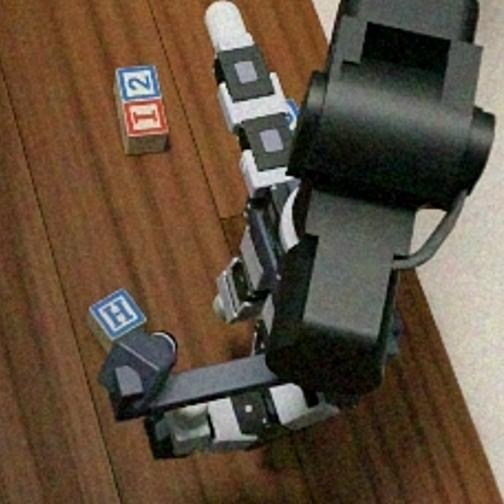

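>>> {"method": "execute_actions", "body": {
  "actions": [
    [[0,0,0,0,0,0,0.754,0.25,0.576,0.696,0.754,-0.17,0.576,0.696,-0.068,0,-0.299,-0.174,0.714,0.678,0.226,0.168,0.4,-0.85,-0.002,-0.008,-0.05,0,0,0,0.754,0.2,0.576,0.696,0.754,-0.21,0.576,0.696,-0.068,0,-0.299,-0.174,0.714,0.678,0.226,0.168,0.4,-0.85]],
    [[0,0,0,0,0,0,0.754,0.25,0.576,0.696,0.754,-0.17,0.576,0.696,-0.068,0,-0.299,-0.174,0.714,0.678,0.226,0.168,0.4,-0.85,0,0,-0.04,0,0,0,0.754,0.2,0.576,0.696,0.754,-0.21,0.576,0.696,-0.068,0,-0.299,-0.174,0.714,0.678,0.226,0.168,0.4,-0.85]]
  ],
  "cameras": ["cam_right_wrist"]
}}

>>> {"method": "zoom_image", "body": {
  "camera": "cam_right_wrist",
  "region": [380, 0, 540, 160]
}}

Scene clock: 1161.77 s.
left_arm: end_effector_position=(+0.1545, +0.3967, +0.2588) hand_goal=(+0.754, +0.250, +0.576, +0.696, +0.754, -0.170, +0.576, +0.696, -0.068, +0.000, -0.298, -0.174, +0.714, +0.678, +0.226, +0.168) hand_measured=(+0.752, +0.250, +0.576, +0.696, +0.752, -0.168, +0.576, +0.696, -0.058, +0.002, -0.292, -0.172, +0.714, +0.678, +0.222, +0.168) hand_current_ma=(-8, -1, +3, +0, -9, +6, +3, +0, +42, +5, +23, +12, -1, -3, -21, -2) hand_state=(goal, goal, goal, goal, goal, goal, goal, goal, goal, goal, goal, goal, goal, goal, goal, goal) hand_current_limit=0.40 hand_speed=-0.85 end_effector_quat_wxyz=(+0.017, +0.728, +0.685, -0.020) | right_arm: end_effector_position=(+0.3783, +0.4943, +0.1742) hand_goal=(+0.754, +0.200, +0.576, +0.696, +0.754, -0.210, +0.576, +0.696, -0.068, +0.000, -0.298, -0.174, +0.714, +0.678, +0.226, +0.168) hand_measured=(+0.754, +0.196, +0.578, +0.696, +0.750, -0.206, +0.574, +0.694, -0.052, +0.000, -0.292, -0.172, +0.714, +0.678, +0.222, +0.168) hand_current_ma=(+0, +0, +0, +0, +0, +0, +0, +0, +4, +0, +1, +0, +0, +0, +0, +0) hand_state=(goal, goal, goal, goal, goal, goal, goal, goal, goal, goal, goal, goal, goal, goal, goal, goal) hand_current_limit=0.40 hand_speed=-0.85 end_effector_quat_wxyz=(-0.005, +0.714, +0.700, +0.010)
Joint positions: left_arm=[1.396 1.379 1.358 -1.603 0.004 1.456] | right_arm=[1.055 1.909 1.794 -1.436 -0.004 1.075]
Joint torques (N m): left_arm=[0.38 -7.53 14.57 0.79 0.15 0.14] | right_arm=[-1.49 -16.56 9.68 0.99 0.32 0.05]
Motor temperatures (°C): left_arm=[25 30 72 22 23 24] | right_arm=[25 36 48 26 24 26]
Heat: left arm: hottest elbow 72 °C; right arm: hottest elbow 48 °C.
Hand target: left_arm +0.1604, +0.4100, +0.2702; +0.008, +0.734, +0.679, -0.006 | right_arm +0.3851, +0.4925, +0.1559; +0.000, +0.722, +0.692, +0.000
Off the commanded pose: left_arm 0.019 m, 2 deg | right_arm 0.020 m, 2 deg.
Step readings (end_effector_position of left_arm | right_arm):
0: (+0.1545, +0.3967, +0.2588) | (+0.3760, +0.4903, +0.2092)
1: (+0.1545, +0.3967, +0.2588) | (+0.3760, +0.4903, +0.2092)
2: (+0.1545, +0.3967, +0.2588) | (+0.3762, +0.4906, +0.2092)
4: (+0.1545, +0.3967, +0.2588) | (+0.3776, +0.4931, +0.2089)
8: (+0.1545, +0.3967, +0.2588) | (+0.3789, +0.4953, +0.2025)
15: (+0.1545, +0.3967, +0.2588) | (+0.3781, +0.4939, +0.1969)
16: (+0.1545, +0.3967, +0.2588) | (+0.3782, +0.4941, +0.1968)
17: (+0.1545, +0.3967, +0.2588) | (+0.3786, +0.4948, +0.1955)
19: (+0.1545, +0.3967, +0.2588) | (+0.3793, +0.4960, +0.1908)
23: (+0.1545, +0.3967, +0.2588) | (+0.3777, +0.4932, +0.1783)
30: (+0.1545, +0.3967, +0.2588) | (+0.3782, +0.4941, +0.1742)
Images, in order (width x height): cam_right_wrist 896x504.

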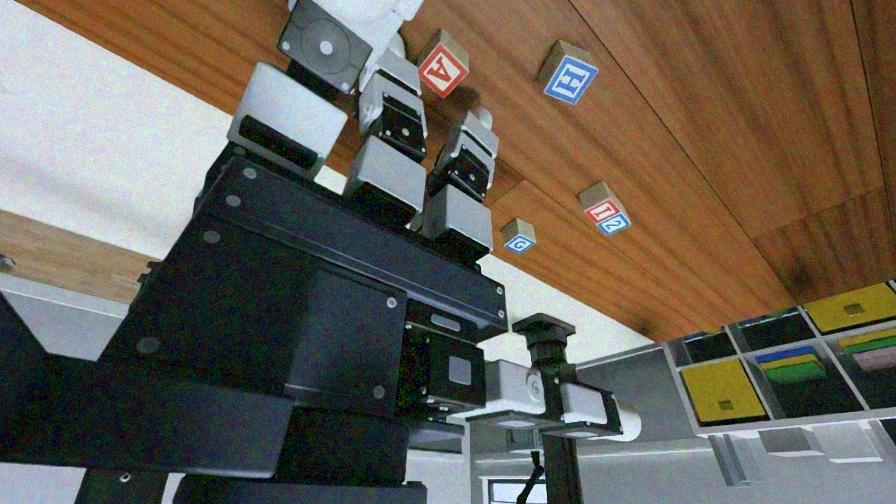

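Scaled by 3.150 from the camera's 896x504 image, which has a finer 1280x720 frame.

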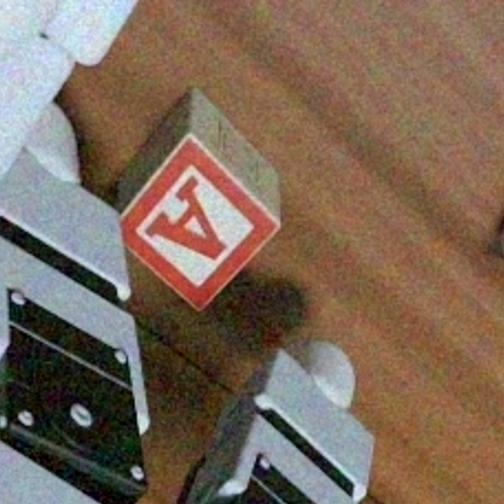

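>>> {"method": "execute_actions", "body": {
  "actions": [
    [[0,0,0,0,0,0,0.754,0.25,0.576,0.696,0.754,-0.17,0.576,0.696,-0.068,0,-0.299,-0.174,0.714,0.678,0.226,0.168,0.4,-0.85,0.004,-0.006,-0.025,0,0,0,0.754,0.2,0.576,0.696,0.754,-0.21,0.576,0.696,-0.068,0,-0.299,-0.174,0.714,0.678,0.226,0.168,0.4,-0.85]]
  ],
  "cameras": ["cam_right_wrist"]
}}

>>> {"method": "zoom_image", "body": {
  "camera": "cam_right_wrist",
  "region": [380, 0, 540, 160]
}}

Scene clock: 1191.40 s.
left_arm: end_effector_position=(+0.1545, +0.3967, +0.2588) hand_goal=(+0.754, +0.250, +0.576, +0.696, +0.754, -0.170, +0.576, +0.696, -0.068, +0.000, -0.298, -0.174, +0.714, +0.678, +0.226, +0.168) hand_measured=(+0.752, +0.250, +0.576, +0.696, +0.752, -0.168, +0.576, +0.696, -0.058, +0.002, -0.292, -0.172, +0.714, +0.678, +0.222, +0.168) hand_current_ma=(-8, -1, +3, +0, -9, +6, +3, +0, +42, +5, +23, +12, -1, -3, -21, -2) hand_state=(goal, goal, goal, goal, goal, goal, goal, goal, goal, goal, goal, goal, goal, goal, goal, goal) hand_current_limit=0.40 hand_speed=-0.85 end_effector_quat_wxyz=(+0.017, +0.728, +0.685, -0.020) | right_arm: end_effector_position=(+0.3794, +0.4920, +0.1604) hand_goal=(+0.754, +0.200, +0.576, +0.696, +0.754, -0.210, +0.576, +0.696, -0.068, +0.000, -0.298, -0.174, +0.714, +0.678, +0.226, +0.168) hand_measured=(+0.754, +0.196, +0.578, +0.696, +0.750, -0.206, +0.574, +0.694, -0.052, +0.000, -0.292, -0.172, +0.714, +0.678, +0.222, +0.168) hand_current_ma=(+0, +0, +0, +0, +0, +0, +0, +0, +4, +0, +1, +0, +0, +0, +0, +0) hand_state=(goal, goal, goal, goal, goal, goal, goal, goal, goal, goal, goal, goal, goal, goal, goal, goal) hand_current_limit=0.40 hand_speed=-0.85 end_effector_quat_wxyz=(-0.005, +0.715, +0.699, +0.011)
Joint positions: left_arm=[1.396 1.379 1.358 -1.603 0.004 1.456] | right_arm=[1.052 1.909 1.758 -1.397 -0.004 1.075]
Joint torques (N m): left_arm=[0.32 -7.59 14.54 0.8 0.16 0.14] | right_arm=[-1.67 -16.38 9.54 1.03 0.32 0]
Motor temperatures (°C): left_arm=[25 30 72 22 23 24] | right_arm=[25 36 47 26 24 26]
Heat: left arm: hottest elbow 72 °C; right arm: hottest elbow 47 °C.
Hand target: left_arm +0.1604, +0.4100, +0.2702; +0.008, +0.734, +0.679, -0.006 | right_arm +0.3875, +0.4890, +0.1410; +0.000, +0.722, +0.692, +0.000
Off the commanded pose: left_arm 0.019 m, 2 deg | right_arm 0.021 m, 2 deg.
Step readings (end_effector_position of left_arm | right_arm):
0: (+0.1545, +0.3967, +0.2588) | (+0.3783, +0.4943, +0.1742)
1: (+0.1545, +0.3967, +0.2588) | (+0.3783, +0.4943, +0.1743)
2: (+0.1545, +0.3967, +0.2588) | (+0.3786, +0.4948, +0.1734)
4: (+0.1545, +0.3967, +0.2588) | (+0.3790, +0.4955, +0.1705)
8: (+0.1545, +0.3967, +0.2588) | (+0.3781, +0.4926, +0.1620)
15: (+0.1545, +0.3967, +0.2588) | (+0.3793, +0.4918, +0.1603)
Images, in order (width x height): cam_right_wrist 896x504.

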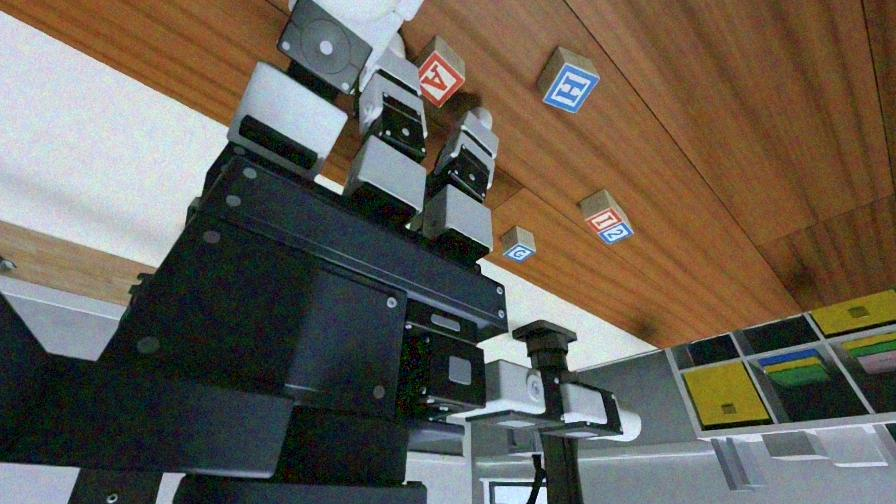

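Scaled by 3.150 from the camera's 896x504 image, which has a finer 1280x720 frame.

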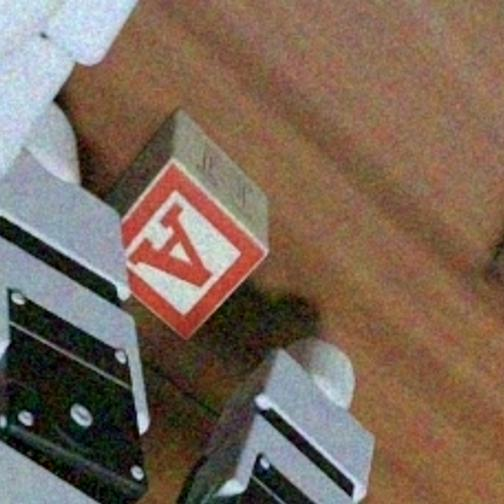

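>>> {"method": "execute_actions", "body": {
  "actions": [
    [[0,0,0,0,0,0,0.754,0.25,0.576,0.696,0.754,-0.17,0.576,0.696,-0.068,0,-0.299,-0.174,0.714,0.678,0.226,0.168,0.4,-0.85,0.002,-0.001,-0.018,0,0,0,0.754,0.2,0.576,0.696,0.754,-0.21,0.576,0.696,-0.068,0,-0.299,-0.174,0.714,0.678,0.226,0.168,0.4,-0.85]],
    [[0,0,0,0,0,0,0.754,0.25,0.576,0.696,0.754,-0.17,0.576,0.696,-0.068,0,-0.299,-0.174,0.714,0.678,0.226,0.168,0.4,-0.85,0,0,-0.01,0,0,0,0.754,0.2,0.576,0.696,0.754,-0.21,0.576,0.696,-0.068,0,-0.299,-0.174,0.714,0.678,0.226,0.168,0.4,-0.85]]
  ],
  "cameras": ["cam_right_wrist"]
}}

>>> {"method": "zoom_image", "body": {
  "camera": "cam_right_wrist",
  "region": [380, 0, 540, 160]
}}

Scene clock: 1207.40 s.
left_arm: end_effector_position=(+0.1545, +0.3967, +0.2588) hand_goal=(+0.754, +0.250, +0.576, +0.696, +0.754, -0.170, +0.576, +0.696, -0.068, +0.000, -0.298, -0.174, +0.714, +0.678, +0.226, +0.168) hand_measured=(+0.752, +0.250, +0.576, +0.696, +0.752, -0.168, +0.576, +0.696, -0.058, +0.002, -0.292, -0.172, +0.714, +0.678, +0.222, +0.168) hand_current_ma=(-8, -1, +3, +0, -9, +6, +3, +0, +42, +5, +23, +12, -1, -3, -21, -2) hand_state=(goal, goal, goal, goal, goal, goal, goal, goal, goal, goal, goal, goal, goal, goal, goal, goal) hand_current_limit=0.40 hand_speed=-0.85 end_effector_quat_wxyz=(+0.017, +0.728, +0.685, -0.020) | right_arm: end_effector_position=(+0.3809, +0.4922, +0.1466) hand_goal=(+0.754, +0.200, +0.576, +0.696, +0.754, -0.210, +0.576, +0.696, -0.068, +0.000, -0.298, -0.174, +0.714, +0.678, +0.226, +0.168) hand_measured=(+0.754, +0.196, +0.578, +0.696, +0.750, -0.206, +0.574, +0.694, -0.052, +0.000, -0.292, -0.172, +0.714, +0.678, +0.222, +0.168) hand_current_ma=(+0, +0, +0, +0, +0, +0, +0, +0, +4, +0, +1, +0, +0, +0, +0, +0) hand_state=(goal, goal, goal, goal, goal, goal, goal, goal, goal, goal, goal, goal, goal, goal, goal, goal) hand_current_limit=0.40 hand_speed=-0.85 end_effector_quat_wxyz=(-0.006, +0.716, +0.698, +0.013)
Joint positions: left_arm=[1.396 1.379 1.358 -1.603 0.004 1.456] | right_arm=[1.05 1.915 1.73 -1.357 -0.004 1.075]
Joint torques (N m): left_arm=[0.21 -7.53 14.6 0.64 0.14 0.12] | right_arm=[-1.73 -16.09 9.32 1.05 0.32 -0.02]
Motor temperatures (°C): left_arm=[25 30 73 22 23 24] | right_arm=[25 36 47 26 24 26]
Heat: left arm: hottest elbow 73 °C; right arm: hottest elbow 47 °C.
Hand target: left_arm +0.1604, +0.4100, +0.2702; +0.008, +0.734, +0.679, -0.006 | right_arm +0.3888, +0.4884, +0.1242; +0.000, +0.722, +0.692, +0.000
Off the commanded pose: left_arm 0.019 m, 2 deg | right_arm 0.024 m, 2 deg.
Step readings (end_effector_position of left_arm | right_arm):
0: (+0.1545, +0.3967, +0.2588) | (+0.3794, +0.4920, +0.1604)
1: (+0.1545, +0.3967, +0.2588) | (+0.3795, +0.4920, +0.1604)
2: (+0.1545, +0.3967, +0.2588) | (+0.3798, +0.4922, +0.1600)
4: (+0.1545, +0.3967, +0.2588) | (+0.3806, +0.4926, +0.1585)
8: (+0.1545, +0.3967, +0.2588) | (+0.3804, +0.4917, +0.1540)
15: (+0.1545, +0.3967, +0.2588) | (+0.3807, +0.4918, +0.1521)
16: (+0.1545, +0.3967, +0.2588) | (+0.3807, +0.4919, +0.1521)
17: (+0.1545, +0.3967, +0.2588) | (+0.3809, +0.4921, +0.1520)
19: (+0.1545, +0.3967, +0.2588) | (+0.3811, +0.4925, +0.1512)
23: (+0.1545, +0.3967, +0.2588) | (+0.3808, +0.4920, +0.1484)
30: (+0.1545, +0.3967, +0.2588) | (+0.3809, +0.4922, +0.1466)
Images, in order (width x height): cam_right_wrist 896x504.

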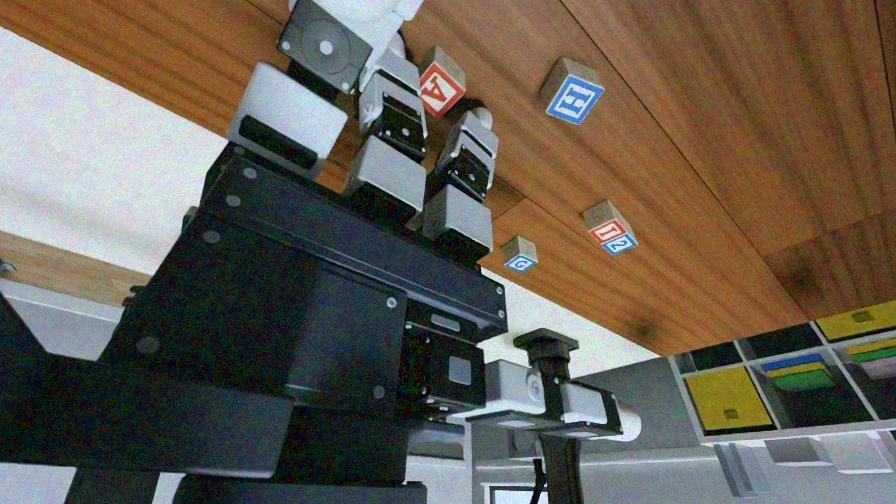

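Scaled by 3.150 from the camera's 896x504 image, which has a finer 1280x720 frame.

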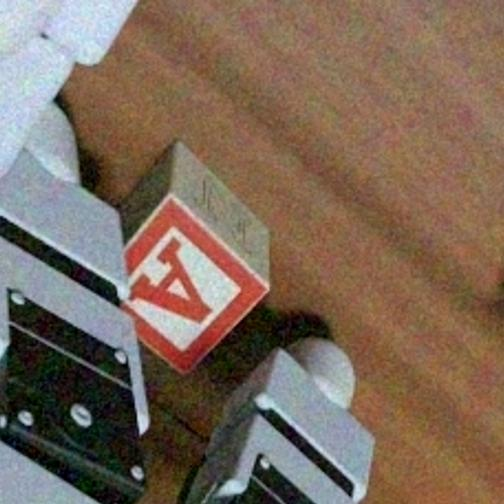

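>>> {"method": "execute_actions", "body": {
  "actions": [
    [[0,0,0,0,0,0,0.754,0.25,0.576,0.696,0.754,-0.17,0.576,0.696,-0.068,0,-0.299,-0.174,0.714,0.678,0.226,0.168,0.4,-0.85,0,0,-0.009,0,0,0,0.754,0.2,0.576,0.696,0.754,-0.21,0.576,0.696,-0.068,0,-0.299,-0.174,0.714,0.678,0.226,0.168,0.4,-0.85]],
    [[0,0,0,0,0,0,0.754,0.25,0.576,0.696,0.754,-0.17,0.576,0.696,-0.068,0,-0.299,-0.174,0.714,0.678,0.226,0.168,0.4,-0.85,0,0,0,0,0,0,0.754,0.06,0.576,0.696,0.754,-0.06,0.576,0.696,-0.068,0,-0.299,-0.174,0.714,0.678,0.226,0.168,0.4,-0.85]],
    [[0,0,0,0,0,0,0.754,0.25,0.576,0.696,0.754,-0.17,0.576,0.696,-0.068,0,-0.299,-0.174,0.714,0.678,0.226,0.168,0.4,-0.85,0,0,0,0,0,0,0.754,-0.2,0.576,0.696,0.754,0.2,0.576,0.696,-0.068,0,-0.299,-0.174,0.714,0.678,0.226,0.168,0.4,-0.85]],
    [[0,0,0,0,0,0,0.754,0.25,0.576,0.696,0.754,-0.17,0.576,0.696,-0.068,0,-0.299,-0.174,0.714,0.678,0.226,0.168,0.4,-0.85,0,0,0,0,0,0,0.754,-0.2,0.576,0.696,0.754,0.2,0.576,0.696,-0.068,0,-0.299,-0.174,0.714,0.678,0.226,0.168,0.4,-0.85]]
  ],
  "cameras": ["cam_right_wrist"]
}}

>>> {"method": "zoom_image", "body": {
  "camera": "cam_right_wrist",
  "region": [380, 0, 540, 160]
}}

Scene clock: 1229.37 s.
left_arm: end_effector_position=(+0.1545, +0.3967, +0.2588) hand_goal=(+0.754, +0.250, +0.576, +0.696, +0.754, -0.170, +0.576, +0.696, -0.068, +0.000, -0.298, -0.174, +0.714, +0.678, +0.226, +0.168) hand_measured=(+0.752, +0.250, +0.576, +0.696, +0.752, -0.168, +0.576, +0.696, -0.058, +0.002, -0.292, -0.172, +0.714, +0.678, +0.222, +0.168) hand_current_ma=(-8, -1, +3, +0, -9, +6, +3, +0, +42, +5, +23, +12, -1, -3, -21, -2) hand_state=(goal, goal, goal, goal, goal, goal, goal, goal, goal, goal, goal, goal, goal, goal, goal, goal) hand_current_limit=0.40 hand_speed=-0.85 end_effector_quat_wxyz=(+0.017, +0.728, +0.685, -0.020) | right_arm: end_effector_position=(+0.3810, +0.4923, +0.1411) hand_goal=(+0.754, -0.200, +0.576, +0.696, +0.754, +0.200, +0.576, +0.696, -0.068, +0.000, -0.298, -0.174, +0.714, +0.678, +0.226, +0.168) hand_measured=(+0.754, +0.014, +0.578, +0.696, +0.750, -0.024, +0.574, +0.694, -0.052, +0.000, -0.292, -0.172, +0.714, +0.678, +0.222, +0.168) hand_current_ma=(+0, +385, +0, +0, +0, -385, +0, +0, +4, +0, +1, +0, +0, +0, +0, +0) hand_state=(goal, blocked, goal, goal, goal, blocked, goal, goal, goal, goal, goal, goal, goal, goal, goal, goal) hand_current_limit=0.40 hand_speed=-0.85 end_effector_quat_wxyz=(-0.006, +0.716, +0.698, +0.013)
Joint positions: left_arm=[1.396 1.379 1.358 -1.603 0.004 1.456] | right_arm=[1.05 1.918 1.72 -1.344 -0.004 1.075]
Joint torques (N m): left_arm=[0.32 -7.53 14.56 0.75 0.13 0.12] | right_arm=[-1.73 -16.09 9.28 1.03 0.32 -0.02]
Motor temperatures (°C): left_arm=[25 30 73 22 23 24] | right_arm=[25 36 47 26 24 26]
Heat: left arm: hottest elbow 73 °C; right arm: hottest elbow 47 °C.
Hand target: left_arm +0.1604, +0.4100, +0.2702; +0.008, +0.734, +0.679, -0.006 | right_arm +0.3888, +0.4883, +0.1186; +0.000, +0.722, +0.692, +0.000
Off the commanded pose: left_arm 0.019 m, 2 deg | right_arm 0.024 m, 2 deg.
Step readings (end_effector_position of left_arm | right_arm):
0: (+0.1545, +0.3967, +0.2588) | (+0.3809, +0.4922, +0.1466)
1: (+0.1545, +0.3967, +0.2588) | (+0.3809, +0.4922, +0.1466)
2: (+0.1545, +0.3967, +0.2588) | (+0.3810, +0.4923, +0.1464)
4: (+0.1545, +0.3967, +0.2588) | (+0.3812, +0.4927, +0.1457)
8: (+0.1545, +0.3967, +0.2588) | (+0.3810, +0.4923, +0.1433)
15: (+0.1545, +0.3967, +0.2588) | (+0.3809, +0.4922, +0.1411)
16: (+0.1545, +0.3967, +0.2588) | (+0.3810, +0.4923, +0.1411)
17: (+0.1545, +0.3967, +0.2588) | (+0.3810, +0.4923, +0.1411)
19: (+0.1545, +0.3967, +0.2588) | (+0.3810, +0.4923, +0.1411)
23: (+0.1545, +0.3967, +0.2588) | (+0.3810, +0.4923, +0.1411)
30: (+0.1545, +0.3967, +0.2588) | (+0.3810, +0.4923, +0.1411)
31: (+0.1545, +0.3967, +0.2588) | (+0.3810, +0.4923, +0.1411)
32: (+0.1545, +0.3967, +0.2588) | (+0.3810, +0.4923, +0.1411)
34: (+0.1545, +0.3967, +0.2588) | (+0.3810, +0.4923, +0.1411)
38: (+0.1545, +0.3967, +0.2588) | (+0.3810, +0.4923, +0.1411)
45: (+0.1545, +0.3967, +0.2588) | (+0.3810, +0.4923, +0.1411)
46: (+0.1545, +0.3967, +0.2588) | (+0.3810, +0.4923, +0.1411)
47: (+0.1545, +0.3967, +0.2588) | (+0.3810, +0.4923, +0.1411)
49: (+0.1545, +0.3967, +0.2588) | (+0.3810, +0.4923, +0.1411)
53: (+0.1545, +0.3967, +0.2588) | (+0.3810, +0.4923, +0.1411)
60: (+0.1545, +0.3967, +0.2588) | (+0.3810, +0.4923, +0.1411)
Images, in order (width x height): cam_right_wrist 896x504.

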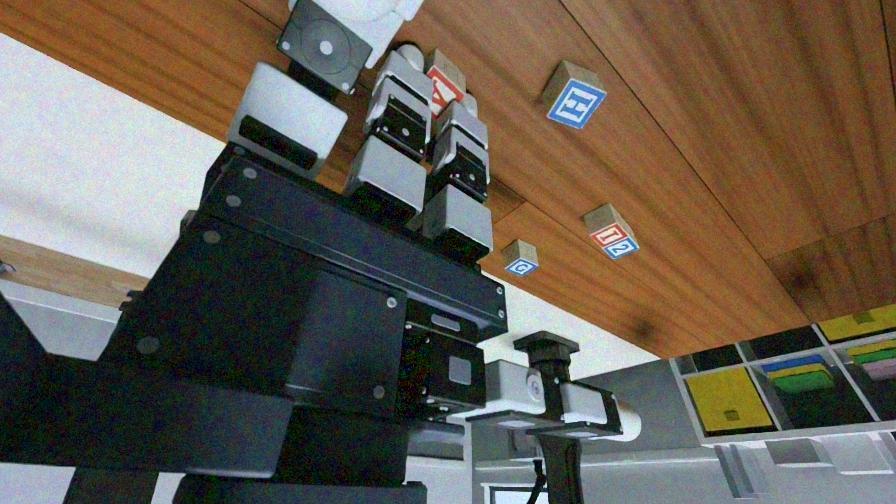

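Scaled by 3.150 from the camera's 896x504 image, which has a finer 1280x720 frame.

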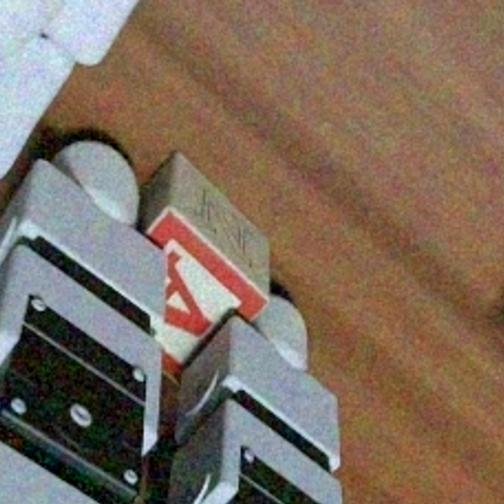

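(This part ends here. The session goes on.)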